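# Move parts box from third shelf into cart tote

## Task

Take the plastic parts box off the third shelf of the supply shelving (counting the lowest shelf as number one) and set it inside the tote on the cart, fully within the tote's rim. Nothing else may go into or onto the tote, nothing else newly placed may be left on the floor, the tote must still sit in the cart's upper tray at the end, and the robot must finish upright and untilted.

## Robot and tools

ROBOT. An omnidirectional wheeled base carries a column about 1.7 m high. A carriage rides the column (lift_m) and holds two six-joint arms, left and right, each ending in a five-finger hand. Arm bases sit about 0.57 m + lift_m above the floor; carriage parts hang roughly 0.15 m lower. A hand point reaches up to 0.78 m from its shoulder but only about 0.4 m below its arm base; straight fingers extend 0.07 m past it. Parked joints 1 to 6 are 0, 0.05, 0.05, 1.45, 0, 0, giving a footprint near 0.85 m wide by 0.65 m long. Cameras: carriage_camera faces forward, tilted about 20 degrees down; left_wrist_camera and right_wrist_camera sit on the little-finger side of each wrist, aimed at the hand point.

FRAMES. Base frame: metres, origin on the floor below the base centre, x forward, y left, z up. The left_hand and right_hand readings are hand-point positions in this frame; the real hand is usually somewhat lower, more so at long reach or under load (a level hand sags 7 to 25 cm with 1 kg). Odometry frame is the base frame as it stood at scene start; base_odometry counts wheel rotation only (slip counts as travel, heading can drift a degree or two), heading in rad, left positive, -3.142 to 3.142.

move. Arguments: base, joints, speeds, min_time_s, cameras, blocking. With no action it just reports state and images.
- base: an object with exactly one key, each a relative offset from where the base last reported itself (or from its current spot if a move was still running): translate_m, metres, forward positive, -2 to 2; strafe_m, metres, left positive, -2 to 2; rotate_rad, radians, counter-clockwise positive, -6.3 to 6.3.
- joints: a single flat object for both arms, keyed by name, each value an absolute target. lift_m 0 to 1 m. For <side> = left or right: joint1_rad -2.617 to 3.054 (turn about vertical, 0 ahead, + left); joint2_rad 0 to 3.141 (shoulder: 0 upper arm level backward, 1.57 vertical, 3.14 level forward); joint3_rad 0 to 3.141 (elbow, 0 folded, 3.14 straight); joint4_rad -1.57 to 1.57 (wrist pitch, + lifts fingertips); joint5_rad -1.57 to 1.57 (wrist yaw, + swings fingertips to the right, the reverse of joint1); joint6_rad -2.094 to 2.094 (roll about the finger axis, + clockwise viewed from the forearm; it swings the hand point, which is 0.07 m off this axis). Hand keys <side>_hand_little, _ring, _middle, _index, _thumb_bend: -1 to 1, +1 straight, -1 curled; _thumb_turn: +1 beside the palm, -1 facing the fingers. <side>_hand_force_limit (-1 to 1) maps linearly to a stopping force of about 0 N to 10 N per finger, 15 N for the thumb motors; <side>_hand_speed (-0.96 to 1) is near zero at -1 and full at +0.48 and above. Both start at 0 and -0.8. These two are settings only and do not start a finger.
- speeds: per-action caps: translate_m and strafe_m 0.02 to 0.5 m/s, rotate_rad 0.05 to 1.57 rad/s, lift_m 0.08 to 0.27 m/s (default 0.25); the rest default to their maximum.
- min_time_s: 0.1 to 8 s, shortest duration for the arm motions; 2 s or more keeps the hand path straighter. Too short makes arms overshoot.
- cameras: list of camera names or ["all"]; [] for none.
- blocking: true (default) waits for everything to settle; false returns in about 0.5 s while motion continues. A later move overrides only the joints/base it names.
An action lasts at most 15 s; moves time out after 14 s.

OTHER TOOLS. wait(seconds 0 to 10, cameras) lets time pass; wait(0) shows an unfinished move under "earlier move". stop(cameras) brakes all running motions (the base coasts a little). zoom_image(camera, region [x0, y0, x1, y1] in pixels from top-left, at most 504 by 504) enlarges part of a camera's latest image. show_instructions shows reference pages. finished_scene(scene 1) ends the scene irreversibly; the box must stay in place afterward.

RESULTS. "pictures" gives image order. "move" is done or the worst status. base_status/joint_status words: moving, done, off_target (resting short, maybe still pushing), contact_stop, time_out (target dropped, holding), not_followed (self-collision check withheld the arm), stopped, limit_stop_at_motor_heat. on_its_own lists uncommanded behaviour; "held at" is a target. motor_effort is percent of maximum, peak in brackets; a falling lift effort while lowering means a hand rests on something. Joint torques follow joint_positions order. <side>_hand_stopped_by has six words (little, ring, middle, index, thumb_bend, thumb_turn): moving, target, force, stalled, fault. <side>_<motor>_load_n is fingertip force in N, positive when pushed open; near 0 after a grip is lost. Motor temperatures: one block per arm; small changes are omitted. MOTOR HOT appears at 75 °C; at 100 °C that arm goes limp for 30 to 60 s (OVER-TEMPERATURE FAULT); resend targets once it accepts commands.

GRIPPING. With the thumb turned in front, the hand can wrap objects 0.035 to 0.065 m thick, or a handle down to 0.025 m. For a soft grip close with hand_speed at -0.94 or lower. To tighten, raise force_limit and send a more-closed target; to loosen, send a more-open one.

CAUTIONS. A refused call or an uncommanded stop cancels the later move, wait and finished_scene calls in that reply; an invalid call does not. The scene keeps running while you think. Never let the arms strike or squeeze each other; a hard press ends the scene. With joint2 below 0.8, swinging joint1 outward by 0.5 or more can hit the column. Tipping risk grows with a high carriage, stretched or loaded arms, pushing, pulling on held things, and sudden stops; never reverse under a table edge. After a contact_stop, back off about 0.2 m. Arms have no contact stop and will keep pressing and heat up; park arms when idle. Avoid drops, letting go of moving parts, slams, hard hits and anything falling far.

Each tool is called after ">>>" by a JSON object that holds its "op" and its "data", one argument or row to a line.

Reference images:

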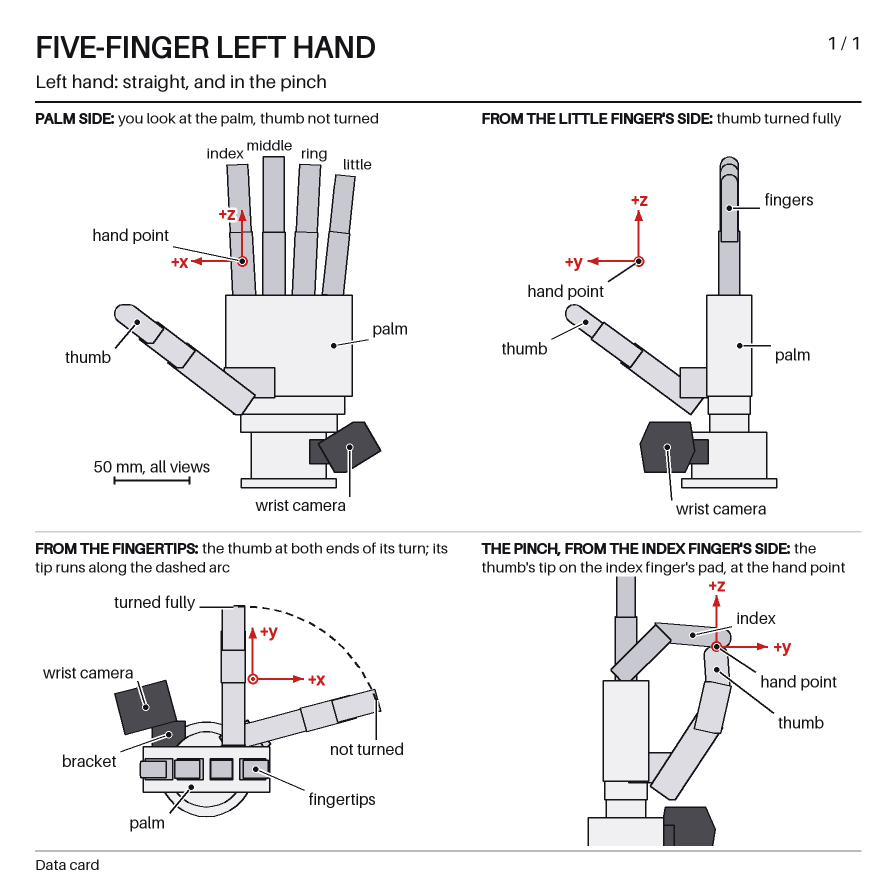

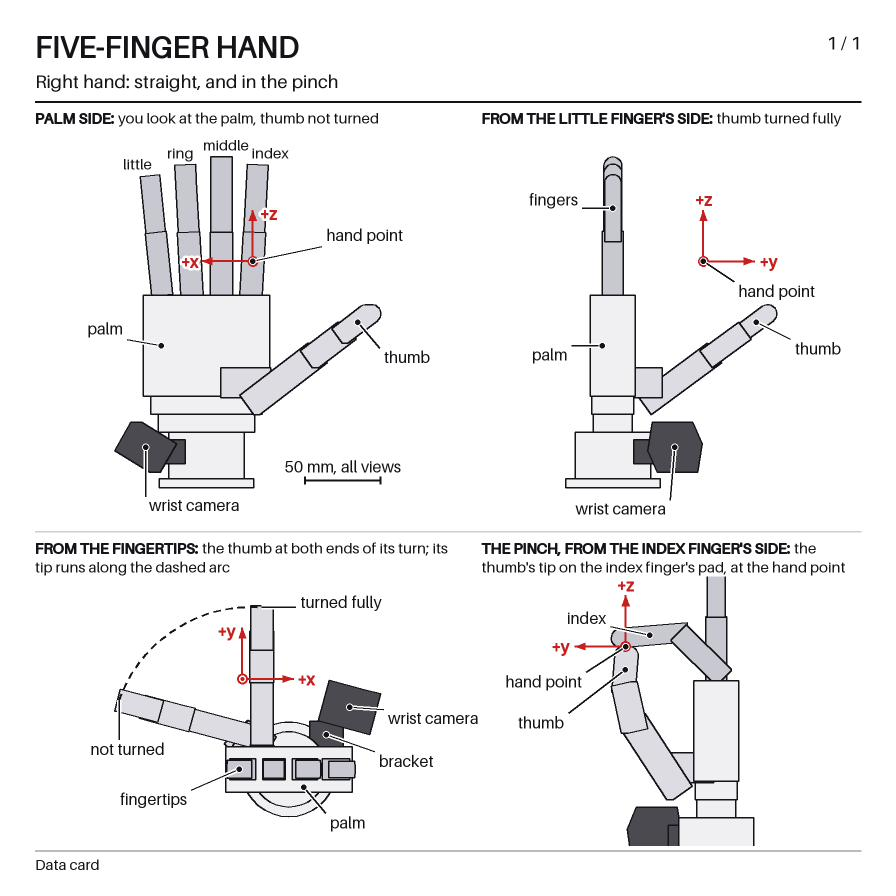

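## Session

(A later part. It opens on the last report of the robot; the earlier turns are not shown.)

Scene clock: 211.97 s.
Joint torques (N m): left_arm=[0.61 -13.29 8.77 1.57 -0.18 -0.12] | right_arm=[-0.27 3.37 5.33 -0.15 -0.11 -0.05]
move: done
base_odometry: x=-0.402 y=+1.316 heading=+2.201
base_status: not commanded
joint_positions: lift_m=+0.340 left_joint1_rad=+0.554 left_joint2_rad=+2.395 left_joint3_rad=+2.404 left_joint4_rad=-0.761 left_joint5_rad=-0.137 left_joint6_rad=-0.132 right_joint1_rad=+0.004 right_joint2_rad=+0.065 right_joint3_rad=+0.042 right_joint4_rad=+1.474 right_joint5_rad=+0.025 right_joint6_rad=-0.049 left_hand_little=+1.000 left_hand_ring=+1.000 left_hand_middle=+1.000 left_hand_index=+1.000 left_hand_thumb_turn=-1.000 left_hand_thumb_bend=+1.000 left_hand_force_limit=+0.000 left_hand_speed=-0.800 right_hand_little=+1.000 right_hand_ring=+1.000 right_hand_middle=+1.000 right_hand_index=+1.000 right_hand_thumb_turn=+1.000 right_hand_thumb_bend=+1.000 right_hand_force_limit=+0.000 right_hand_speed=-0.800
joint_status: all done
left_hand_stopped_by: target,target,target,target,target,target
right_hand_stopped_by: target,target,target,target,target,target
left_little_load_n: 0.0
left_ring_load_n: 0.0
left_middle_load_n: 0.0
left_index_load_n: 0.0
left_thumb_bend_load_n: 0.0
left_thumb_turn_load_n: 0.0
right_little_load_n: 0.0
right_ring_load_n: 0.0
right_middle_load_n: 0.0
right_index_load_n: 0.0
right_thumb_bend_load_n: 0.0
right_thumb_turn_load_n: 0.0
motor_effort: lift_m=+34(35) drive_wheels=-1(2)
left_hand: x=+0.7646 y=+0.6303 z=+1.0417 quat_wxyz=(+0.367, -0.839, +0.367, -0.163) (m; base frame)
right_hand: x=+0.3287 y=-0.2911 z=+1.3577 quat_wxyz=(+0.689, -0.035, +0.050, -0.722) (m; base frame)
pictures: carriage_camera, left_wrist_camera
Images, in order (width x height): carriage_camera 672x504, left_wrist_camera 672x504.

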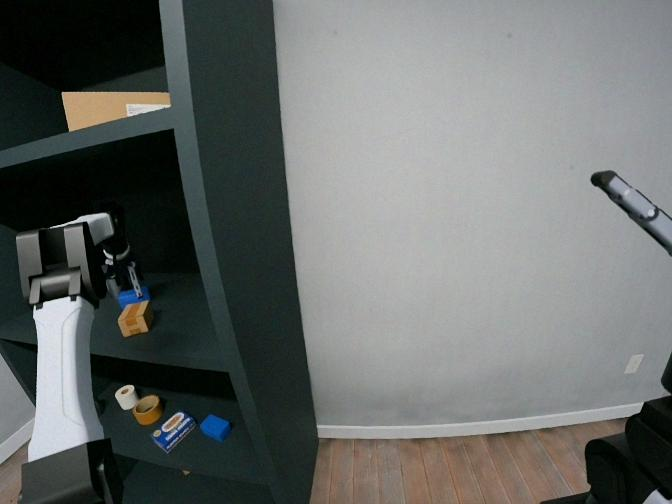

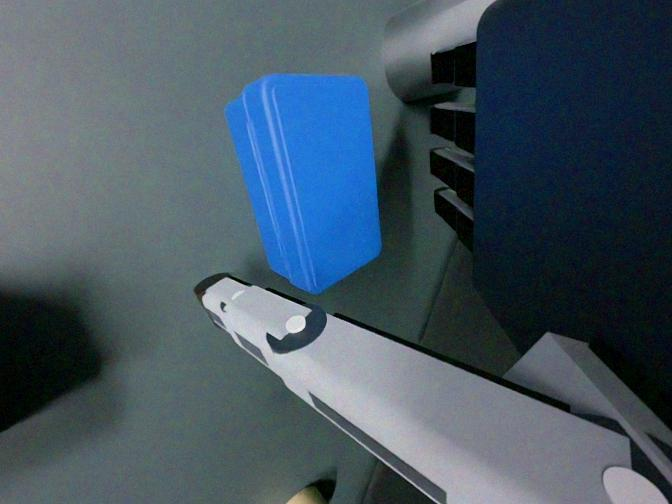

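>>> {"op": "move", "data": {
  "joints": {"lift_m": 0.318},
  "speeds": {"lift_m": 0.08},
  "cameras": ["left_wrist_camera"]
}}

Scene clock: 236.70 s.
Joint torques (N m): left_arm=[0.73 -13.5 8.51 1.58 -0.19 -0.12] | right_arm=[-0.25 3.37 5.31 -0.16 -0.11 -0.06]
move: done
base_odometry: x=-0.402 y=+1.316 heading=+2.201
base_status: not commanded
joint_positions: lift_m=+0.318 left_joint1_rad=+0.554 left_joint2_rad=+2.397 left_joint3_rad=+2.407 left_joint4_rad=-0.762 left_joint5_rad=-0.137 left_joint6_rad=-0.132 right_joint1_rad=+0.004 right_joint2_rad=+0.065 right_joint3_rad=+0.042 right_joint4_rad=+1.474 right_joint5_rad=+0.025 right_joint6_rad=-0.049 left_hand_little=+1.000 left_hand_ring=+1.000 left_hand_middle=+1.000 left_hand_index=+1.000 left_hand_thumb_turn=-1.000 left_hand_thumb_bend=+1.000 left_hand_force_limit=+0.000 left_hand_speed=-0.800 right_hand_little=+1.000 right_hand_ring=+1.000 right_hand_middle=+1.000 right_hand_index=+1.000 right_hand_thumb_turn=+1.000 right_hand_thumb_bend=+1.000 right_hand_force_limit=+0.000 right_hand_speed=-0.800
joint_status: all done
left_hand_stopped_by: target,target,target,target,target,target
right_hand_stopped_by: target,target,target,target,target,target
left_little_load_n: 0.0
left_ring_load_n: 0.0
left_middle_load_n: 0.0
left_index_load_n: 0.0
left_thumb_bend_load_n: 0.5
left_thumb_turn_load_n: 0.0
right_little_load_n: 0.0
right_ring_load_n: 0.0
right_middle_load_n: 0.0
right_index_load_n: 0.0
right_thumb_bend_load_n: 0.0
right_thumb_turn_load_n: 0.0
motor_effort: lift_m=+34(35) drive_wheels=+0(2)
left_hand: x=+0.7649 y=+0.6304 z=+1.0196 quat_wxyz=(+0.367, -0.839, +0.367, -0.163) (m; base frame)
right_hand: x=+0.3287 y=-0.2911 z=+1.3358 quat_wxyz=(+0.689, -0.035, +0.050, -0.722) (m; base frame)
pictures: left_wrist_camera
Images, in order (width x height): left_wrist_camera 672x504.

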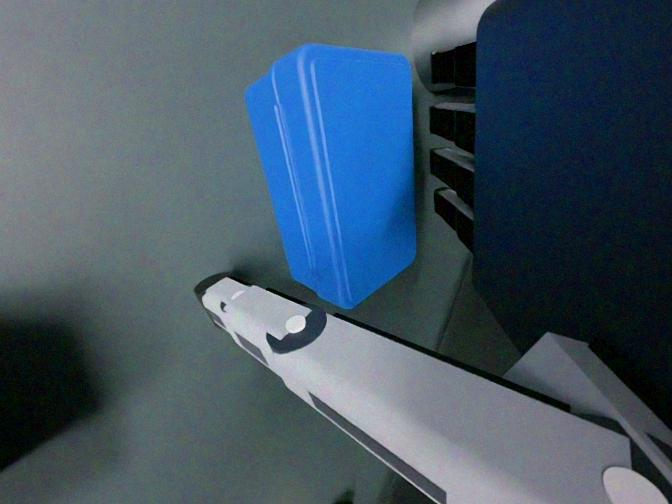

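>>> {"op": "move", "data": {
  "joints": {"left_joint1_rad": 0.62, "left_joint2_rad": 2.298, "left_joint3_rad": 2.298, "left_joint4_rad": -0.77, "left_joint5_rad": -0.15, "left_joint6_rad": -0.14},
  "min_time_s": 2,
  "cameras": ["left_wrist_camera"]
}}

Scene clock: 266.93 s.
Joint torques (N m): left_arm=[0.99 -19.58 6.17 1.52 -0.18 -0.09] | right_arm=[-0.25 3.37 5.3 -0.15 -0.11 -0.05]
Motor temperatures (°C): left_arm=[19 36 37 28 22 21] | right_arm=[17 21 29 18 20 22]
move: done
base_odometry: x=-0.402 y=+1.316 heading=+2.201
base_status: not commanded
joint_positions: lift_m=+0.318 left_joint1_rad=+0.611 left_joint2_rad=+2.342 left_joint3_rad=+2.311 left_joint4_rad=-0.761 left_joint5_rad=-0.138 left_joint6_rad=-0.135 right_joint1_rad=+0.004 right_joint2_rad=+0.065 right_joint3_rad=+0.042 right_joint4_rad=+1.474 right_joint5_rad=+0.025 right_joint6_rad=-0.049 left_hand_little=+1.000 left_hand_ring=+1.000 left_hand_middle=+1.000 left_hand_index=+1.000 left_hand_thumb_turn=-1.000 left_hand_thumb_bend=+1.000 left_hand_force_limit=+0.000 left_hand_speed=-0.800 right_hand_little=+1.000 right_hand_ring=+1.000 right_hand_middle=+1.000 right_hand_index=+1.000 right_hand_thumb_turn=+1.000 right_hand_thumb_bend=+1.000 right_hand_force_limit=+0.000 right_hand_speed=-0.800
joint_status: all done
left_hand_stopped_by: target,target,target,target,target,target
right_hand_stopped_by: target,target,target,target,target,target
left_little_load_n: 0.0
left_ring_load_n: 0.0
left_middle_load_n: 0.0
left_index_load_n: 0.0
left_thumb_bend_load_n: 0.0
left_thumb_turn_load_n: 0.0
right_little_load_n: 0.0
right_ring_load_n: 0.0
right_middle_load_n: 0.0
right_index_load_n: 0.0
right_thumb_bend_load_n: 0.0
right_thumb_turn_load_n: 0.0
motor_effort: lift_m=+34(34) drive_wheels=-1(2)
left_hand: x=+0.7322 y=+0.6508 z=+1.0139 quat_wxyz=(+0.357, -0.856, +0.346, -0.142) (m; base frame)
right_hand: x=+0.3287 y=-0.2911 z=+1.3358 quat_wxyz=(+0.689, -0.035, +0.050, -0.722) (m; base frame)
pictures: left_wrist_camera
Images, in order (width x height): left_wrist_camera 672x504.

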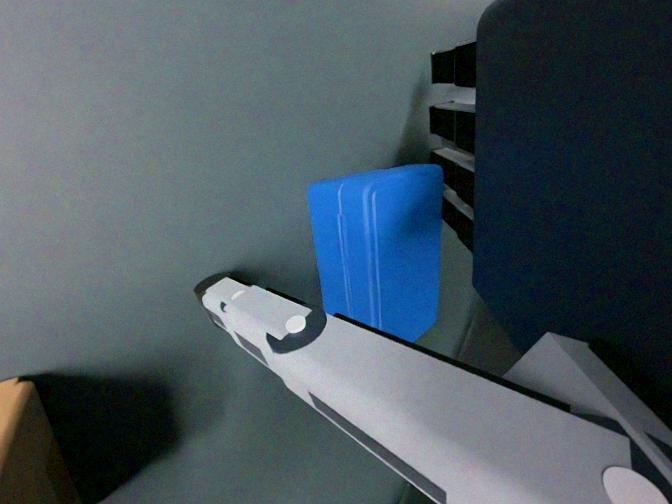

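>>> {"op": "zoom_image", "data": {
  "camera": "left_wrist_camera",
  "region": [190, 130, 480, 350]
}}

Scaled by 1.738 from the camera's 672x504 image, which has a finer 960x720 frame.

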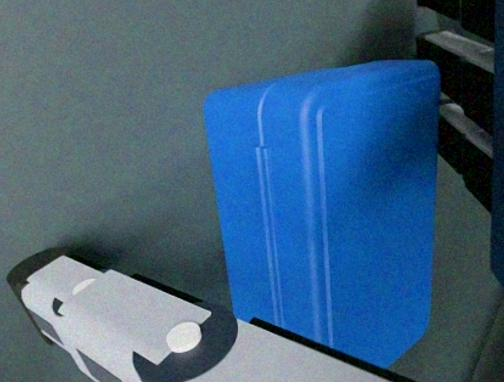

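>>> {"op": "move", "data": {
  "joints": {"lift_m": 0.356},
  "speeds": {"lift_m": 0.08},
  "cameras": ["left_wrist_camera"]
}}

Scene clock: 320.87 s.
Joint torques (N m): left_arm=[0.87 -18.52 6.63 1.54 -0.19 -0.09] | right_arm=[-0.25 3.37 5.3 -0.15 -0.11 -0.06]
Motor temperatures (°C): left_arm=[19 61 34 29 22 21] | right_arm=[17 21 29 18 20 22]
move: done
base_odometry: x=-0.402 y=+1.316 heading=+2.201
base_status: not commanded
joint_positions: lift_m=+0.356 left_joint1_rad=+0.611 left_joint2_rad=+2.332 left_joint3_rad=+2.307 left_joint4_rad=-0.763 left_joint5_rad=-0.138 left_joint6_rad=-0.135 right_joint1_rad=+0.004 right_joint2_rad=+0.065 right_joint3_rad=+0.042 right_joint4_rad=+1.474 right_joint5_rad=+0.025 right_joint6_rad=-0.049 left_hand_little=+1.000 left_hand_ring=+1.000 left_hand_middle=+1.000 left_hand_index=+1.000 left_hand_thumb_turn=-1.000 left_hand_thumb_bend=+1.000 left_hand_force_limit=+0.000 left_hand_speed=-0.800 right_hand_little=+1.000 right_hand_ring=+1.000 right_hand_middle=+1.000 right_hand_index=+1.000 right_hand_thumb_turn=+1.000 right_hand_thumb_bend=+1.000 right_hand_force_limit=+0.000 right_hand_speed=-0.800
joint_status: all done
left_hand_stopped_by: target,target,target,target,target,target
right_hand_stopped_by: target,target,target,target,target,target
left_little_load_n: 0.0
left_ring_load_n: 0.0
left_middle_load_n: 0.0
left_index_load_n: 0.0
left_thumb_bend_load_n: 0.0
left_thumb_turn_load_n: 0.0
right_little_load_n: 0.0
right_ring_load_n: 0.0
right_middle_load_n: 0.0
right_index_load_n: 0.0
right_thumb_bend_load_n: 0.0
right_thumb_turn_load_n: 0.0
motor_effort: lift_m=+33(41) drive_wheels=-1(2)
left_hand: x=+0.7310 y=+0.6499 z=+1.0558 quat_wxyz=(+0.358, -0.856, +0.346, -0.143) (m; base frame)
right_hand: x=+0.3287 y=-0.2911 z=+1.3738 quat_wxyz=(+0.689, -0.035, +0.050, -0.722) (m; base frame)
pictures: left_wrist_camera
Images, in order (width x height): left_wrist_camera 672x504.

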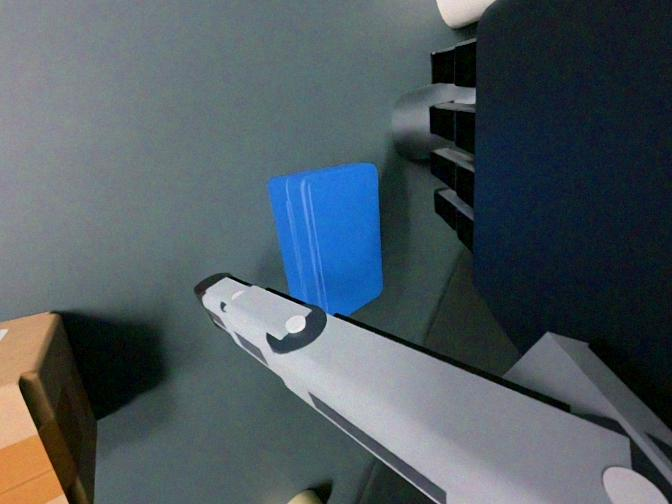

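>>> {"op": "move", "data": {
  "joints": {"lift_m": 0.346, "left_joint2_rad": 2.325},
  "speeds": {"lift_m": 0.08}
}}

>>> {"op": "move", "data": {
  "joints": {"left_hand_speed": -0.9, "left_hand_force_limit": 0, "left_hand_index": -0.4, "left_hand_middle": -0.4, "left_hand_ring": -0.4, "left_hand_thumb_bend": -0.3},
  "cameras": ["left_wrist_camera"]
}}

Scene clock: 331.27 s.
Joint torques (N m): left_arm=[1.07 -15.76 6.89 1.56 -0.17 -0.09] | right_arm=[-0.27 3.33 5.3 -0.14 -0.11 -0.05]
Motor temperatures (°C): left_arm=[19 61 33 30 22 21] | right_arm=[17 21 29 18 20 22]
move: done
base_odometry: x=-0.402 y=+1.316 heading=+2.201
base_status: not commanded
joint_positions: lift_m=+0.346 left_joint1_rad=+0.611 left_joint2_rad=+2.331 left_joint3_rad=+2.304 left_joint4_rad=-0.765 left_joint5_rad=-0.138 left_joint6_rad=-0.135 right_joint1_rad=+0.004 right_joint2_rad=+0.065 right_joint3_rad=+0.042 right_joint4_rad=+1.475 right_joint5_rad=+0.025 right_joint6_rad=-0.049 left_hand_little=+1.000 left_hand_ring=+1.000 left_hand_middle=+1.000 left_hand_index=+1.000 left_hand_thumb_turn=-1.000 left_hand_thumb_bend=+1.000 left_hand_force_limit=+0.000 left_hand_speed=-0.800 right_hand_little=+1.000 right_hand_ring=+1.000 right_hand_middle=+1.000 right_hand_index=+1.000 right_hand_thumb_turn=+1.000 right_hand_thumb_bend=+1.000 right_hand_force_limit=+0.000 right_hand_speed=-0.800
joint_status: all done
left_hand_stopped_by: target,target,target,target,target,target
right_hand_stopped_by: target,target,target,target,target,target
left_little_load_n: 0.0
left_ring_load_n: 0.0
left_middle_load_n: 0.0
left_index_load_n: 0.0
left_thumb_bend_load_n: 0.0
left_thumb_turn_load_n: 0.0
right_little_load_n: 0.0
right_ring_load_n: 0.0
right_middle_load_n: 0.0
right_index_load_n: 0.0
right_thumb_bend_load_n: 0.0
right_thumb_turn_load_n: 0.0
motor_effort: lift_m=+34(34) drive_wheels=+0(2)
left_hand: x=+0.7301 y=+0.6493 z=+1.0449 quat_wxyz=(+0.356, -0.856, +0.346, -0.142) (m; base frame)
right_hand: x=+0.3285 y=-0.2911 z=+1.3638 quat_wxyz=(+0.689, -0.035, +0.050, -0.722) (m; base frame)
pictures: none

Scene clock: 336.77 s.
Joint torques (N m): left_arm=[0.96 -15.75 6.84 1.45 -0.16 -0.08] | right_arm=[-0.25 3.37 5.29 -0.16 -0.11 -0.05]
Motor temperatures (°C): left_arm=[19 60 34 30 22 21] | right_arm=[17 21 29 18 20 22]
move: off_target
base_odometry: x=-0.402 y=+1.316 heading=+2.201
base_status: not commanded
joint_positions: lift_m=+0.346 left_joint1_rad=+0.611 left_joint2_rad=+2.331 left_joint3_rad=+2.304 left_joint4_rad=-0.754 left_joint5_rad=-0.140 left_joint6_rad=-0.135 right_joint1_rad=+0.004 right_joint2_rad=+0.065 right_joint3_rad=+0.042 right_joint4_rad=+1.475 right_joint5_rad=+0.025 right_joint6_rad=-0.049 left_hand_little=+1.000 left_hand_ring=-0.400 left_hand_middle=-0.004 left_hand_index=-0.367 left_hand_thumb_turn=-1.000 left_hand_thumb_bend=+0.272 left_hand_force_limit=+0.000 left_hand_speed=-0.900 right_hand_little=+1.000 right_hand_ring=+1.000 right_hand_middle=+1.000 right_hand_index=+1.000 right_hand_thumb_turn=+1.000 right_hand_thumb_bend=+1.000 right_hand_force_limit=+0.000 right_hand_speed=-0.800
joint_status: left_hand_middle off_target (ended at -0.004, target -0.400); left_hand_index off_target (ended at -0.367, target -0.400); left_hand_thumb_bend off_target (ended at +0.272, target -0.300); the others done
left_hand_stopped_by: target,target,force,force,force,target
right_hand_stopped_by: target,target,target,target,target,target
left_little_load_n: 0.0
left_ring_load_n: 0.0
left_middle_load_n: 0.0
left_index_load_n: 6.5
left_thumb_bend_load_n: 8.0
left_thumb_turn_load_n: 0.0
right_little_load_n: 0.0
right_ring_load_n: 0.0
right_middle_load_n: 0.0
right_index_load_n: 0.0
right_thumb_bend_load_n: 0.0
right_thumb_turn_load_n: 0.0
motor_effort: lift_m=+34(34) drive_wheels=+0(2)
left_hand: x=+0.7322 y=+0.6511 z=+1.0466 quat_wxyz=(+0.361, -0.854, +0.344, -0.145) (m; base frame)
right_hand: x=+0.3285 y=-0.2911 z=+1.3638 quat_wxyz=(+0.689, -0.035, +0.050, -0.722) (m; base frame)
pictures: left_wrist_camera
Images, in order (width x height): left_wrist_camera 672x504.

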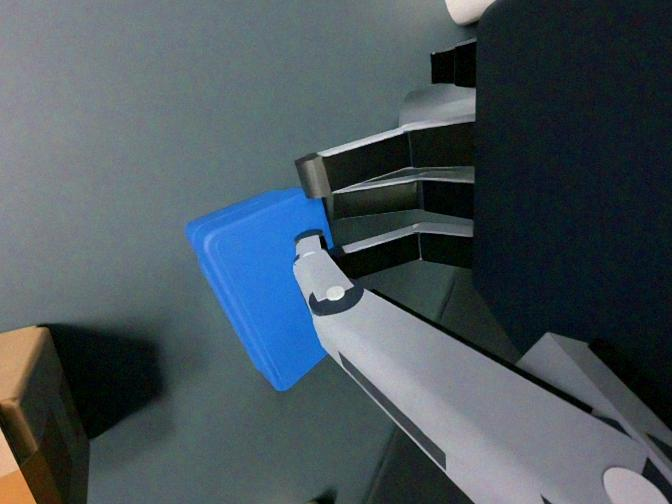

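>>> {"op": "move", "data": {
  "joints": {"left_hand_speed": -0.5, "left_hand_index": 1, "left_hand_middle": 1, "left_hand_ring": 1, "left_hand_thumb_bend": 1},
  "cameras": ["left_wrist_camera", "carriage_camera"]
}}

>>> {"op": "zoom_image", "data": {
  "camera": "carriage_camera",
  "region": [60, 190, 200, 350]
}}

Scene clock: 343.23 s.
Joint torques (N m): left_arm=[1.02 -15.76 6.89 1.46 -0.16 -0.09] | right_arm=[-0.24 3.37 5.31 -0.16 -0.1 -0.06]
Motor temperatures (°C): left_arm=[19 58 35 30 22 21] | right_arm=[17 21 29 18 20 22]
move: done
base_odometry: x=-0.402 y=+1.316 heading=+2.201
base_status: not commanded
joint_positions: lift_m=+0.346 left_joint1_rad=+0.611 left_joint2_rad=+2.331 left_joint3_rad=+2.304 left_joint4_rad=-0.754 left_joint5_rad=-0.140 left_joint6_rad=-0.135 right_joint1_rad=+0.004 right_joint2_rad=+0.065 right_joint3_rad=+0.042 right_joint4_rad=+1.475 right_joint5_rad=+0.025 right_joint6_rad=-0.049 left_hand_little=+1.000 left_hand_ring=+1.000 left_hand_middle=+1.000 left_hand_index=+1.000 left_hand_thumb_turn=-1.000 left_hand_thumb_bend=+1.000 left_hand_force_limit=+0.000 left_hand_speed=-0.500 right_hand_little=+1.000 right_hand_ring=+1.000 right_hand_middle=+1.000 right_hand_index=+1.000 right_hand_thumb_turn=+1.000 right_hand_thumb_bend=+1.000 right_hand_force_limit=+0.000 right_hand_speed=-0.800
joint_status: all done
left_hand_stopped_by: target,target,target,target,target,target
right_hand_stopped_by: target,target,target,target,target,target
left_little_load_n: 0.0
left_ring_load_n: 0.0
left_middle_load_n: 0.0
left_index_load_n: 0.0
left_thumb_bend_load_n: -0.5
left_thumb_turn_load_n: 0.0
right_little_load_n: 0.0
right_ring_load_n: 0.0
right_middle_load_n: 0.0
right_index_load_n: 0.0
right_thumb_bend_load_n: 0.0
right_thumb_turn_load_n: 0.0
motor_effort: lift_m=+34(34) drive_wheels=+0(1)
left_hand: x=+0.7322 y=+0.6511 z=+1.0467 quat_wxyz=(+0.361, -0.854, +0.344, -0.145) (m; base frame)
right_hand: x=+0.3285 y=-0.2911 z=+1.3638 quat_wxyz=(+0.689, -0.035, +0.050, -0.722) (m; base frame)
pictures: carriage_camera, left_wrist_camera
Images, in order (width x height): carriage_camera 672x504, left_wrist_camera 672x504.

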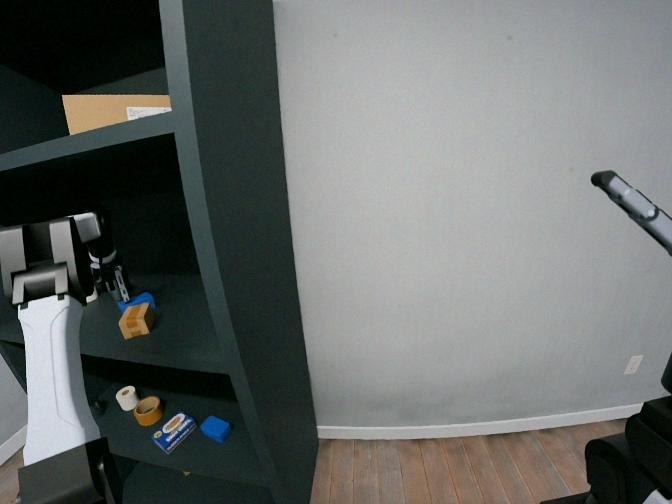

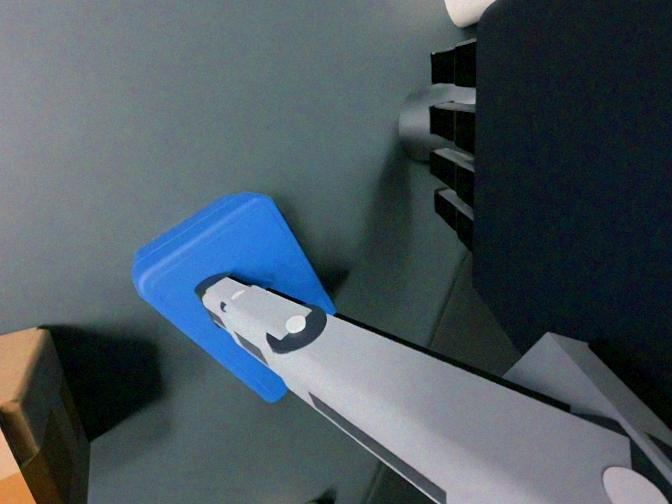

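Scaled by 3.150 from the camera's 672x504 image, which has a finer 960x720 frame.

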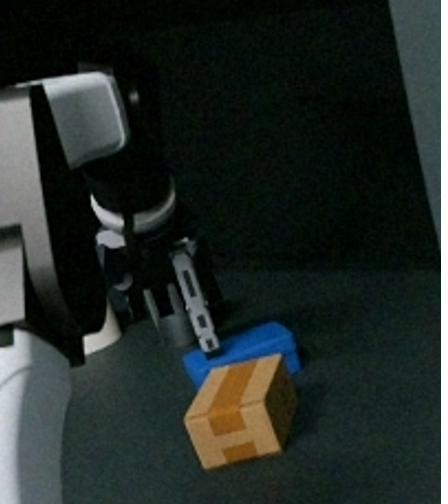

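>>> {"op": "zoom_image", "data": {
  "camera": "left_wrist_camera",
  "region": [110, 170, 370, 420]
}}

Scaled by 1.938 from the camera's 672x504 image, which has a finer 960x720 frame.

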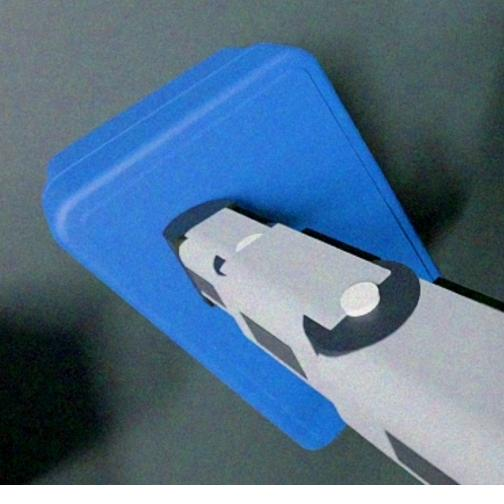

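>>> {"op": "move", "data": {
  "joints": {"lift_m": 0.43}
}}

>>> {"op": "move", "data": {
  "joints": {"left_joint1_rad": 0.4, "left_joint2_rad": 2.56, "left_joint3_rad": 2.56, "left_joint4_rad": -0.985, "left_joint5_rad": -0.56, "left_joint6_rad": -0.67},
  "min_time_s": 3,
  "cameras": ["left_wrist_camera", "carriage_camera"]
}}

Scene clock: 440.10 s.
Joint torques (N m): left_arm=[0.96 -15.77 6.84 1.52 -0.16 -0.09] | right_arm=[-0.25 3.36 5.26 -0.18 -0.11 -0.06]
Motor temperatures (°C): left_arm=[19 57 37 31 22 21] | right_arm=[17 21 29 18 20 22]
move: done
base_odometry: x=-0.402 y=+1.316 heading=+2.201
base_status: not commanded
joint_positions: lift_m=+0.430 left_joint1_rad=+0.611 left_joint2_rad=+2.331 left_joint3_rad=+2.304 left_joint4_rad=-0.761 left_joint5_rad=-0.140 left_joint6_rad=-0.135 right_joint1_rad=+0.004 right_joint2_rad=+0.065 right_joint3_rad=+0.042 right_joint4_rad=+1.475 right_joint5_rad=+0.025 right_joint6_rad=-0.049 left_hand_little=+1.000 left_hand_ring=+1.000 left_hand_middle=+1.000 left_hand_index=+1.000 left_hand_thumb_turn=-1.000 left_hand_thumb_bend=+1.000 left_hand_force_limit=+0.000 left_hand_speed=-0.500 right_hand_little=+1.000 right_hand_ring=+1.000 right_hand_middle=+1.000 right_hand_index=+1.000 right_hand_thumb_turn=+1.000 right_hand_thumb_bend=+1.000 right_hand_force_limit=+0.000 right_hand_speed=-0.800
joint_status: all done
left_hand_stopped_by: target,target,target,target,target,target
right_hand_stopped_by: target,target,target,target,target,target
left_little_load_n: 0.0
left_ring_load_n: 0.0
left_middle_load_n: 0.0
left_index_load_n: 0.0
left_thumb_bend_load_n: 0.0
left_thumb_turn_load_n: 0.0
right_little_load_n: 0.0
right_ring_load_n: 0.0
right_middle_load_n: 0.0
right_index_load_n: 0.0
right_thumb_bend_load_n: 0.0
right_thumb_turn_load_n: 0.0
motor_effort: lift_m=+32(42) drive_wheels=-1(1)
left_hand: x=+0.7309 y=+0.6502 z=+1.1297 quat_wxyz=(+0.358, -0.856, +0.345, -0.143) (m; base frame)
right_hand: x=+0.3285 y=-0.2911 z=+1.4479 quat_wxyz=(+0.689, -0.035, +0.050, -0.722) (m; base frame)
pictures: none

Scene clock: 443.40 s.
Joint torques (N m): left_arm=[-0.69 -13.01 8.94 1.16 -0.47 -0.11] | right_arm=[-0.27 3.37 5.31 -0.16 -0.11 -0.05]
Motor temperatures (°C): left_arm=[19 56 37 31 22 21] | right_arm=[17 21 29 18 20 22]
move: done
base_odometry: x=-0.402 y=+1.316 heading=+2.201
base_status: not commanded
joint_positions: lift_m=+0.430 left_joint1_rad=+0.408 left_joint2_rad=+2.528 left_joint3_rad=+2.539 left_joint4_rad=-0.970 left_joint5_rad=-0.546 left_joint6_rad=-0.661 right_joint1_rad=+0.004 right_joint2_rad=+0.065 right_joint3_rad=+0.042 right_joint4_rad=+1.475 right_joint5_rad=+0.025 right_joint6_rad=-0.049 left_hand_little=+1.000 left_hand_ring=+1.000 left_hand_middle=+1.000 left_hand_index=+1.000 left_hand_thumb_turn=-1.000 left_hand_thumb_bend=+1.000 left_hand_force_limit=+0.000 left_hand_speed=-0.500 right_hand_little=+1.000 right_hand_ring=+1.000 right_hand_middle=+1.000 right_hand_index=+1.000 right_hand_thumb_turn=+1.000 right_hand_thumb_bend=+1.000 right_hand_force_limit=+0.000 right_hand_speed=-0.800
joint_status: all done
left_hand_stopped_by: target,target,target,target,target,target
right_hand_stopped_by: target,target,target,target,target,target
left_little_load_n: 0.0
left_ring_load_n: 0.0
left_middle_load_n: 0.0
left_index_load_n: 0.0
left_thumb_bend_load_n: 0.0
left_thumb_turn_load_n: 0.0
right_little_load_n: 0.0
right_ring_load_n: 0.0
right_middle_load_n: 0.0
right_index_load_n: 0.0
right_thumb_bend_load_n: 0.0
right_thumb_turn_load_n: 0.0
motor_effort: lift_m=+32(33) drive_wheels=+0(2)
left_hand: x=+0.7758 y=+0.6025 z=+1.0927 quat_wxyz=(+0.381, -0.910, +0.149, -0.072) (m; base frame)
right_hand: x=+0.3285 y=-0.2911 z=+1.4479 quat_wxyz=(+0.689, -0.035, +0.050, -0.722) (m; base frame)
pictures: carriage_camera, left_wrist_camera
Images, in order (width x height): carriage_camera 672x504, left_wrist_camera 672x504.

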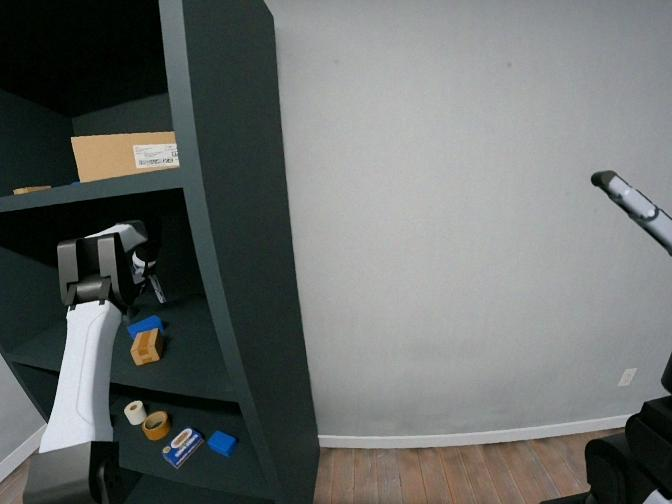

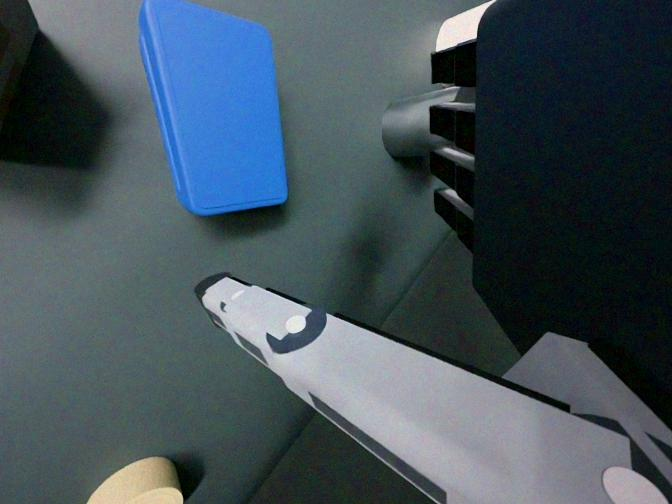

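>>> {"op": "move", "data": {
  "joints": {"left_joint1_rad": 0.428, "left_joint2_rad": 2.44, "left_joint3_rad": 2.452, "left_joint4_rad": -0.985, "left_joint5_rad": -0.58, "left_joint6_rad": -0.70},
  "min_time_s": 1.5,
  "cameras": ["left_wrist_camera"]
}}

Scene clock: 458.57 s.
Joint torques (N m): left_arm=[0.87 -19.85 5.87 1.16 -0.48 -0.11] | right_arm=[-0.25 3.37 5.31 -0.16 -0.11 -0.05]
Motor temperatures (°C): left_arm=[19 55 38 31 22 21] | right_arm=[17 21 29 18 20 22]
move: done
base_odometry: x=-0.402 y=+1.316 heading=+2.201
base_status: not commanded
joint_positions: lift_m=+0.430 left_joint1_rad=+0.421 left_joint2_rad=+2.481 left_joint3_rad=+2.465 left_joint4_rad=-0.973 left_joint5_rad=-0.567 left_joint6_rad=-0.692 right_joint1_rad=+0.004 right_joint2_rad=+0.065 right_joint3_rad=+0.042 right_joint4_rad=+1.475 right_joint5_rad=+0.025 right_joint6_rad=-0.049 left_hand_little=+1.000 left_hand_ring=+1.000 left_hand_middle=+1.000 left_hand_index=+1.000 left_hand_thumb_turn=-1.000 left_hand_thumb_bend=+1.000 left_hand_force_limit=+0.000 left_hand_speed=-0.500 right_hand_little=+1.000 right_hand_ring=+1.000 right_hand_middle=+1.000 right_hand_index=+1.000 right_hand_thumb_turn=+1.000 right_hand_thumb_bend=+1.000 right_hand_force_limit=+0.000 right_hand_speed=-0.800
joint_status: all done
left_hand_stopped_by: target,target,target,target,target,target
right_hand_stopped_by: target,target,target,target,target,target
left_little_load_n: 0.0
left_ring_load_n: 0.0
left_middle_load_n: 0.0
left_index_load_n: 0.0
left_thumb_bend_load_n: 0.0
left_thumb_turn_load_n: 0.0
right_little_load_n: 0.0
right_ring_load_n: 0.0
right_middle_load_n: 0.0
right_index_load_n: 0.0
right_thumb_bend_load_n: 0.0
right_thumb_turn_load_n: 0.0
motor_effort: lift_m=+33(33) drive_wheels=+0(0)
left_hand: x=+0.7600 y=+0.6074 z=+1.0933 quat_wxyz=(+0.380, -0.914, +0.131, -0.057) (m; base frame)
right_hand: x=+0.3285 y=-0.2911 z=+1.4479 quat_wxyz=(+0.689, -0.035, +0.050, -0.722) (m; base frame)
pictures: left_wrist_camera
Images, in order (width x height): left_wrist_camera 672x504.

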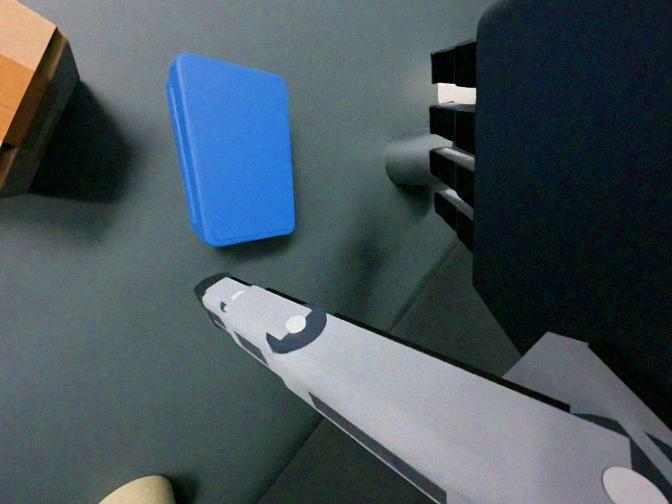

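>>> {"op": "move", "data": {
  "joints": {"lift_m": 0.362, "left_joint2_rad": 2.47},
  "speeds": {"lift_m": 0.1},
  "cameras": ["left_wrist_camera"]
}}

Scene clock: 469.27 s.
Joint torques (N m): left_arm=[0.83 -16.49 6.28 1.19 -0.48 -0.11] | right_arm=[-0.25 3.36 5.3 -0.15 -0.11 -0.06]
Motor temperatures (°C): left_arm=[19 57 37 31 22 21] | right_arm=[17 21 29 18 20 22]
move: done
base_odometry: x=-0.402 y=+1.316 heading=+2.201
base_status: not commanded
joint_positions: lift_m=+0.362 left_joint1_rad=+0.421 left_joint2_rad=+2.477 left_joint3_rad=+2.460 left_joint4_rad=-0.977 left_joint5_rad=-0.569 left_joint6_rad=-0.692 right_joint1_rad=+0.004 right_joint2_rad=+0.065 right_joint3_rad=+0.042 right_joint4_rad=+1.475 right_joint5_rad=+0.025 right_joint6_rad=-0.049 left_hand_little=+1.000 left_hand_ring=+1.000 left_hand_middle=+1.000 left_hand_index=+1.000 left_hand_thumb_turn=-1.000 left_hand_thumb_bend=+1.000 left_hand_force_limit=+0.000 left_hand_speed=-0.500 right_hand_little=+1.000 right_hand_ring=+1.000 right_hand_middle=+1.000 right_hand_index=+1.000 right_hand_thumb_turn=+1.000 right_hand_thumb_bend=+1.000 right_hand_force_limit=+0.000 right_hand_speed=-0.800
joint_status: all done
left_hand_stopped_by: target,target,target,target,target,target
right_hand_stopped_by: target,target,target,target,target,target
left_little_load_n: 0.0
left_ring_load_n: 0.0
left_middle_load_n: 0.0
left_index_load_n: 0.0
left_thumb_bend_load_n: 0.0
left_thumb_turn_load_n: 0.0
right_little_load_n: 0.0
right_ring_load_n: 0.0
right_middle_load_n: 0.0
right_index_load_n: 0.0
right_thumb_bend_load_n: 0.0
right_thumb_turn_load_n: 0.0
motor_effort: lift_m=+34(37) drive_wheels=+0(2)
left_hand: x=+0.7582 y=+0.6070 z=+1.0252 quat_wxyz=(+0.379, -0.914, +0.131, -0.054) (m; base frame)
right_hand: x=+0.3285 y=-0.2911 z=+1.3798 quat_wxyz=(+0.689, -0.035, +0.050, -0.722) (m; base frame)
pictures: left_wrist_camera
Images, in order (width x height): left_wrist_camera 672x504.

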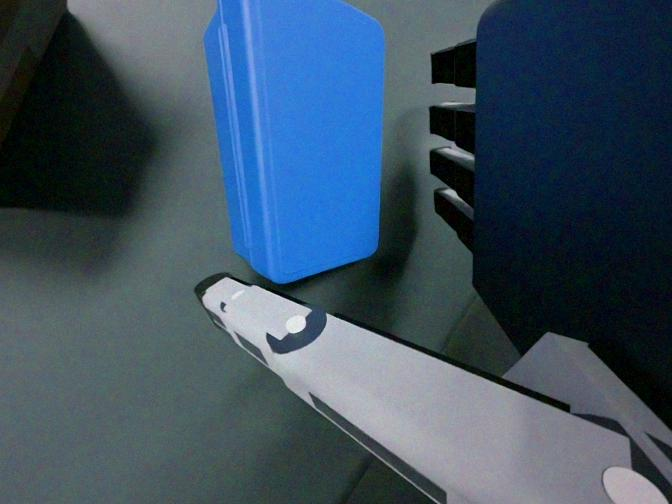

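>>> {"op": "move", "data": {
  "joints": {"lift_m": 0.332},
  "speeds": {"lift_m": 0.08},
  "cameras": ["left_wrist_camera"]
}}

Scene clock: 478.70 s.
Joint torques (N m): left_arm=[0.88 -14.83 6.28 1.21 -0.42 -0.1] | right_arm=[-0.27 3.38 5.31 -0.16 -0.11 -0.06]
Motor temperatures (°C): left_arm=[19 59 37 30 22 21] | right_arm=[17 21 29 18 20 22]
move: done
base_odometry: x=-0.402 y=+1.316 heading=+2.201
base_status: not commanded
joint_positions: lift_m=+0.332 left_joint1_rad=+0.421 left_joint2_rad=+2.461 left_joint3_rad=+2.460 left_joint4_rad=-0.976 left_joint5_rad=-0.571 left_joint6_rad=-0.693 right_joint1_rad=+0.004 right_joint2_rad=+0.065 right_joint3_rad=+0.042 right_joint4_rad=+1.475 right_joint5_rad=+0.025 right_joint6_rad=-0.049 left_hand_little=+1.000 left_hand_ring=+1.000 left_hand_middle=+1.000 left_hand_index=+1.000 left_hand_thumb_turn=-1.000 left_hand_thumb_bend=+1.000 left_hand_force_limit=+0.000 left_hand_speed=-0.500 right_hand_little=+1.000 right_hand_ring=+1.000 right_hand_middle=+1.000 right_hand_index=+1.000 right_hand_thumb_turn=+1.000 right_hand_thumb_bend=+1.000 right_hand_force_limit=+0.000 right_hand_speed=-0.800
joint_status: all done
left_hand_stopped_by: target,target,target,target,target,target
right_hand_stopped_by: target,target,target,target,target,target
left_little_load_n: 0.0
left_ring_load_n: 0.0
left_middle_load_n: 0.0
left_index_load_n: 0.0
left_thumb_bend_load_n: 0.5
left_thumb_turn_load_n: -1.5
right_little_load_n: 0.0
right_ring_load_n: 0.0
right_middle_load_n: 0.0
right_index_load_n: 0.0
right_thumb_bend_load_n: 0.0
right_thumb_turn_load_n: 0.0
motor_effort: lift_m=+32(34) drive_wheels=+0(1)
left_hand: x=+0.7586 y=+0.6075 z=+1.0052 quat_wxyz=(+0.384, -0.912, +0.128, -0.061) (m; base frame)
right_hand: x=+0.3285 y=-0.2911 z=+1.3500 quat_wxyz=(+0.689, -0.035, +0.050, -0.722) (m; base frame)
pictures: left_wrist_camera
Images, in order (width x height): left_wrist_camera 672x504.

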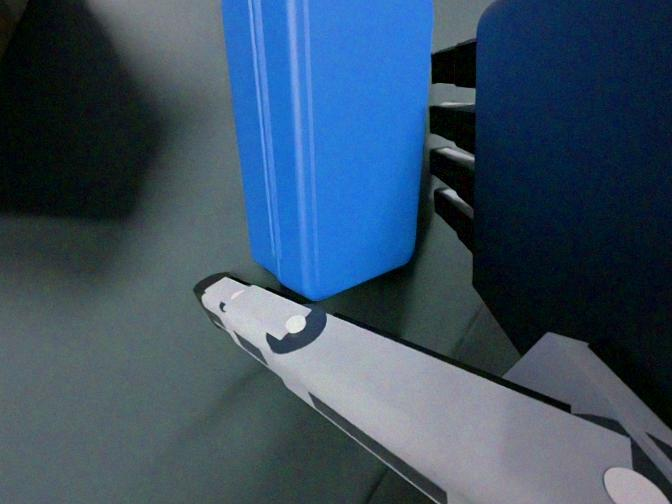

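>>> {"op": "move", "data": {
  "joints": {"lift_m": 0.357},
  "speeds": {"lift_m": 0.08}
}}

>>> {"op": "move", "data": {
  "joints": {"left_hand_speed": -0.9, "left_hand_force_limit": -0.5, "left_hand_index": 0.1, "left_hand_middle": 0.1, "left_hand_ring": 0.1, "left_hand_little": 0.1, "left_hand_thumb_bend": 0.6},
  "cameras": ["left_wrist_camera"]
}}

Scene clock: 507.83 s.
Joint torques (N m): left_arm=[0.77 -14.86 6.56 1.25 -0.43 -0.1] | right_arm=[-0.25 3.47 5.31 -0.2 -0.11 -0.06]
Motor temperatures (°C): left_arm=[19 59 36 30 22 21] | right_arm=[17 21 30 18 20 22]
move: done
base_odometry: x=-0.402 y=+1.316 heading=+2.201
base_status: not commanded
joint_positions: lift_m=+0.357 left_joint1_rad=+0.421 left_joint2_rad=+2.461 left_joint3_rad=+2.458 left_joint4_rad=-0.979 left_joint5_rad=-0.571 left_joint6_rad=-0.693 right_joint1_rad=+0.004 right_joint2_rad=+0.065 right_joint3_rad=+0.042 right_joint4_rad=+1.476 right_joint5_rad=+0.025 right_joint6_rad=-0.049 left_hand_little=+1.000 left_hand_ring=+1.000 left_hand_middle=+1.000 left_hand_index=+1.000 left_hand_thumb_turn=-1.000 left_hand_thumb_bend=+1.000 left_hand_force_limit=+0.000 left_hand_speed=-0.500 right_hand_little=+1.000 right_hand_ring=+1.000 right_hand_middle=+1.000 right_hand_index=+1.000 right_hand_thumb_turn=+1.000 right_hand_thumb_bend=+1.000 right_hand_force_limit=+0.000 right_hand_speed=-0.800
joint_status: all done
left_hand_stopped_by: target,target,target,target,target,target
right_hand_stopped_by: target,target,target,target,target,target
left_little_load_n: 0.0
left_ring_load_n: 0.0
left_middle_load_n: -0.5
left_index_load_n: 0.0
left_thumb_bend_load_n: 0.0
left_thumb_turn_load_n: 0.0
right_little_load_n: 0.0
right_ring_load_n: 0.0
right_middle_load_n: 0.0
right_index_load_n: 0.0
right_thumb_bend_load_n: 0.0
right_thumb_turn_load_n: 0.0
motor_effort: lift_m=+32(39) drive_wheels=-1(2)
left_hand: x=+0.7576 y=+0.6072 z=+1.0290 quat_wxyz=(+0.383, -0.913, +0.128, -0.059) (m; base frame)
right_hand: x=+0.3281 y=-0.2911 z=+1.3751 quat_wxyz=(+0.689, -0.034, +0.049, -0.722) (m; base frame)
pictures: none

Scene clock: 511.53 s.
Joint torques (N m): left_arm=[0.85 -14.83 6.53 1.21 -0.42 -0.11] | right_arm=[-0.25 3.37 5.31 -0.18 -0.11 -0.06]
Motor temperatures (°C): left_arm=[19 59 36 30 22 21] | right_arm=[17 21 30 18 20 22]
move: off_target
base_odometry: x=-0.402 y=+1.316 heading=+2.201
base_status: not commanded
joint_positions: lift_m=+0.357 left_joint1_rad=+0.421 left_joint2_rad=+2.461 left_joint3_rad=+2.458 left_joint4_rad=-0.979 left_joint5_rad=-0.571 left_joint6_rad=-0.693 right_joint1_rad=+0.004 right_joint2_rad=+0.065 right_joint3_rad=+0.042 right_joint4_rad=+1.476 right_joint5_rad=+0.025 right_joint6_rad=-0.049 left_hand_little=+0.275 left_hand_ring=+0.303 left_hand_middle=+0.228 left_hand_index=+0.100 left_hand_thumb_turn=-1.000 left_hand_thumb_bend=+0.643 left_hand_force_limit=-0.500 left_hand_speed=-0.900 right_hand_little=+1.000 right_hand_ring=+1.000 right_hand_middle=+1.000 right_hand_index=+1.000 right_hand_thumb_turn=+1.000 right_hand_thumb_bend=+1.000 right_hand_force_limit=+0.000 right_hand_speed=-0.800
joint_status: left_hand_little off_target (ended at +0.275, target +0.100); left_hand_ring off_target (ended at +0.303, target +0.100); left_hand_middle off_target (ended at +0.228, target +0.100); left_hand_thumb_bend off_target (ended at +0.643, target +0.600); the others done
left_hand_stopped_by: force,force,force,target,force,target
right_hand_stopped_by: target,target,target,target,target,target
left_little_load_n: 1.5
left_ring_load_n: 0.5
left_middle_load_n: 3.0
left_index_load_n: 0.0
left_thumb_bend_load_n: 4.5
left_thumb_turn_load_n: 1.5
right_little_load_n: 0.0
right_ring_load_n: 0.0
right_middle_load_n: 0.0
right_index_load_n: 0.0
right_thumb_bend_load_n: 0.0
right_thumb_turn_load_n: 0.0
motor_effort: lift_m=+32(32) drive_wheels=+0(2)
left_hand: x=+0.7576 y=+0.6072 z=+1.0290 quat_wxyz=(+0.383, -0.913, +0.128, -0.059) (m; base frame)
right_hand: x=+0.3281 y=-0.2911 z=+1.3751 quat_wxyz=(+0.689, -0.034, +0.049, -0.722) (m; base frame)
pictures: left_wrist_camera
Images, in order (width x height): left_wrist_camera 672x504.

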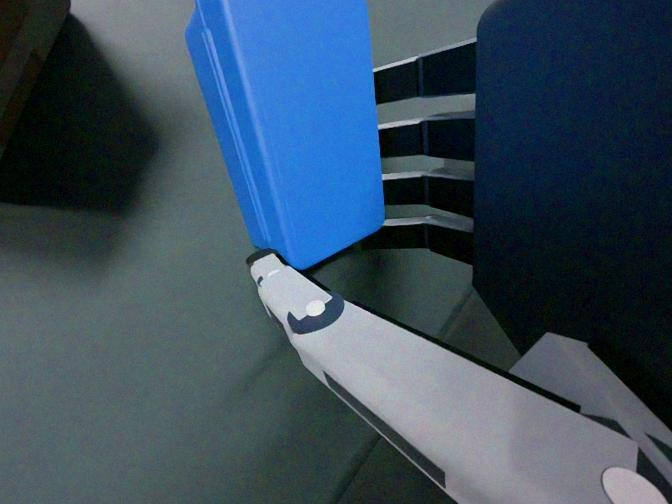

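>>> {"op": "move", "data": {
  "joints": {"left_hand_speed": -0.6, "left_hand_index": 1, "left_hand_middle": 1, "left_hand_ring": 1, "left_hand_little": 1, "left_hand_thumb_bend": 1}
}}

>>> {"op": "move", "data": {
  "base": {"translate_m": -0.034},
  "speeds": {"translate_m": 0.05},
  "cameras": ["left_wrist_camera"]
}}

Scene clock: 519.07 s.
Joint torques (N m): left_arm=[0.88 -14.84 6.49 1.22 -0.43 -0.11] | right_arm=[-0.25 3.37 5.3 -0.18 -0.11 -0.06]
Motor temperatures (°C): left_arm=[19 59 35 30 22 21] | right_arm=[17 21 30 18 20 22]
move: done
base_odometry: x=-0.402 y=+1.316 heading=+2.201
base_status: not commanded
joint_positions: lift_m=+0.357 left_joint1_rad=+0.421 left_joint2_rad=+2.461 left_joint3_rad=+2.458 left_joint4_rad=-0.979 left_joint5_rad=-0.571 left_joint6_rad=-0.693 right_joint1_rad=+0.004 right_joint2_rad=+0.065 right_joint3_rad=+0.042 right_joint4_rad=+1.476 right_joint5_rad=+0.025 right_joint6_rad=-0.049 left_hand_little=+1.000 left_hand_ring=+1.000 left_hand_middle=+1.000 left_hand_index=+1.000 left_hand_thumb_turn=-1.000 left_hand_thumb_bend=+1.000 left_hand_force_limit=-0.500 left_hand_speed=-0.600 right_hand_little=+1.000 right_hand_ring=+1.000 right_hand_middle=+1.000 right_hand_index=+1.000 right_hand_thumb_turn=+1.000 right_hand_thumb_bend=+1.000 right_hand_force_limit=+0.000 right_hand_speed=-0.800
joint_status: all done
left_hand_stopped_by: target,target,target,target,target,target
right_hand_stopped_by: target,target,target,target,target,target
left_little_load_n: 0.0
left_ring_load_n: -0.5
left_middle_load_n: -0.5
left_index_load_n: 0.0
left_thumb_bend_load_n: 0.0
left_thumb_turn_load_n: 0.0
right_little_load_n: 0.0
right_ring_load_n: 0.0
right_middle_load_n: 0.0
right_index_load_n: 0.0
right_thumb_bend_load_n: 0.0
right_thumb_turn_load_n: 0.0
motor_effort: lift_m=+32(32) drive_wheels=+0(0)
left_hand: x=+0.7576 y=+0.6072 z=+1.0290 quat_wxyz=(+0.383, -0.913, +0.128, -0.059) (m; base frame)
right_hand: x=+0.3281 y=-0.2911 z=+1.3751 quat_wxyz=(+0.689, -0.034, +0.049, -0.722) (m; base frame)
pictures: none

Scene clock: 520.27 s.
Joint torques (N m): left_arm=[0.72 -14.87 6.5 1.22 -0.43 -0.1] | right_arm=[-0.24 3.49 5.3 -0.16 -0.11 -0.05]
Motor temperatures (°C): left_arm=[19 59 35 30 22 21] | right_arm=[17 21 30 18 20 22]
move: done
base_odometry: x=-0.382 y=+1.289 heading=+2.201
base_status: done
joint_positions: lift_m=+0.357 left_joint1_rad=+0.422 left_joint2_rad=+2.461 left_joint3_rad=+2.458 left_joint4_rad=-0.979 left_joint5_rad=-0.571 left_joint6_rad=-0.693 right_joint1_rad=+0.004 right_joint2_rad=+0.065 right_joint3_rad=+0.042 right_joint4_rad=+1.476 right_joint5_rad=+0.025 right_joint6_rad=-0.049 left_hand_little=+1.000 left_hand_ring=+1.000 left_hand_middle=+1.000 left_hand_index=+1.000 left_hand_thumb_turn=-1.000 left_hand_thumb_bend=+1.000 left_hand_force_limit=-0.500 left_hand_speed=-0.600 right_hand_little=+1.000 right_hand_ring=+1.000 right_hand_middle=+1.000 right_hand_index=+1.000 right_hand_thumb_turn=+1.000 right_hand_thumb_bend=+1.000 right_hand_force_limit=+0.000 right_hand_speed=-0.800
joint_status: not commanded
left_hand_stopped_by: target,target,target,target,target,target
right_hand_stopped_by: target,target,target,target,target,target
left_little_load_n: 0.0
left_ring_load_n: -0.5
left_middle_load_n: 0.0
left_index_load_n: 0.0
left_thumb_bend_load_n: 0.0
left_thumb_turn_load_n: 0.0
right_little_load_n: 0.0
right_ring_load_n: 0.0
right_middle_load_n: 0.0
right_index_load_n: 0.0
right_thumb_bend_load_n: -0.5
right_thumb_turn_load_n: 0.0
motor_effort: lift_m=+32(32) drive_wheels=-2(6)
left_hand: x=+0.7571 y=+0.6080 z=+1.0290 quat_wxyz=(+0.383, -0.913, +0.128, -0.058) (m; base frame)
right_hand: x=+0.3283 y=-0.2911 z=+1.3750 quat_wxyz=(+0.689, -0.034, +0.050, -0.722) (m; base frame)
pictures: left_wrist_camera
Images, in order (width x height): left_wrist_camera 672x504.

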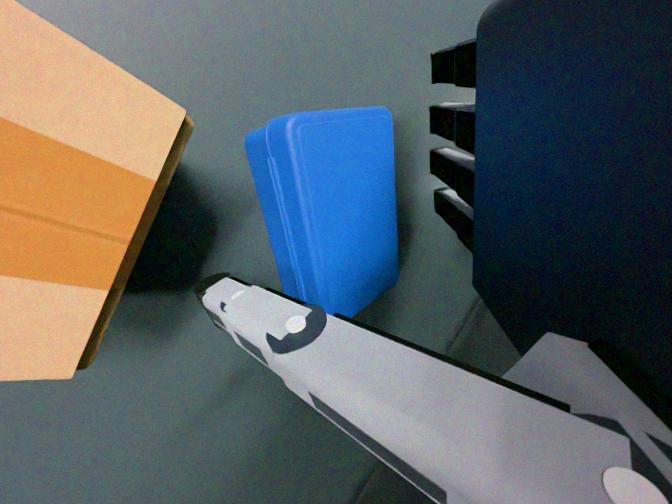

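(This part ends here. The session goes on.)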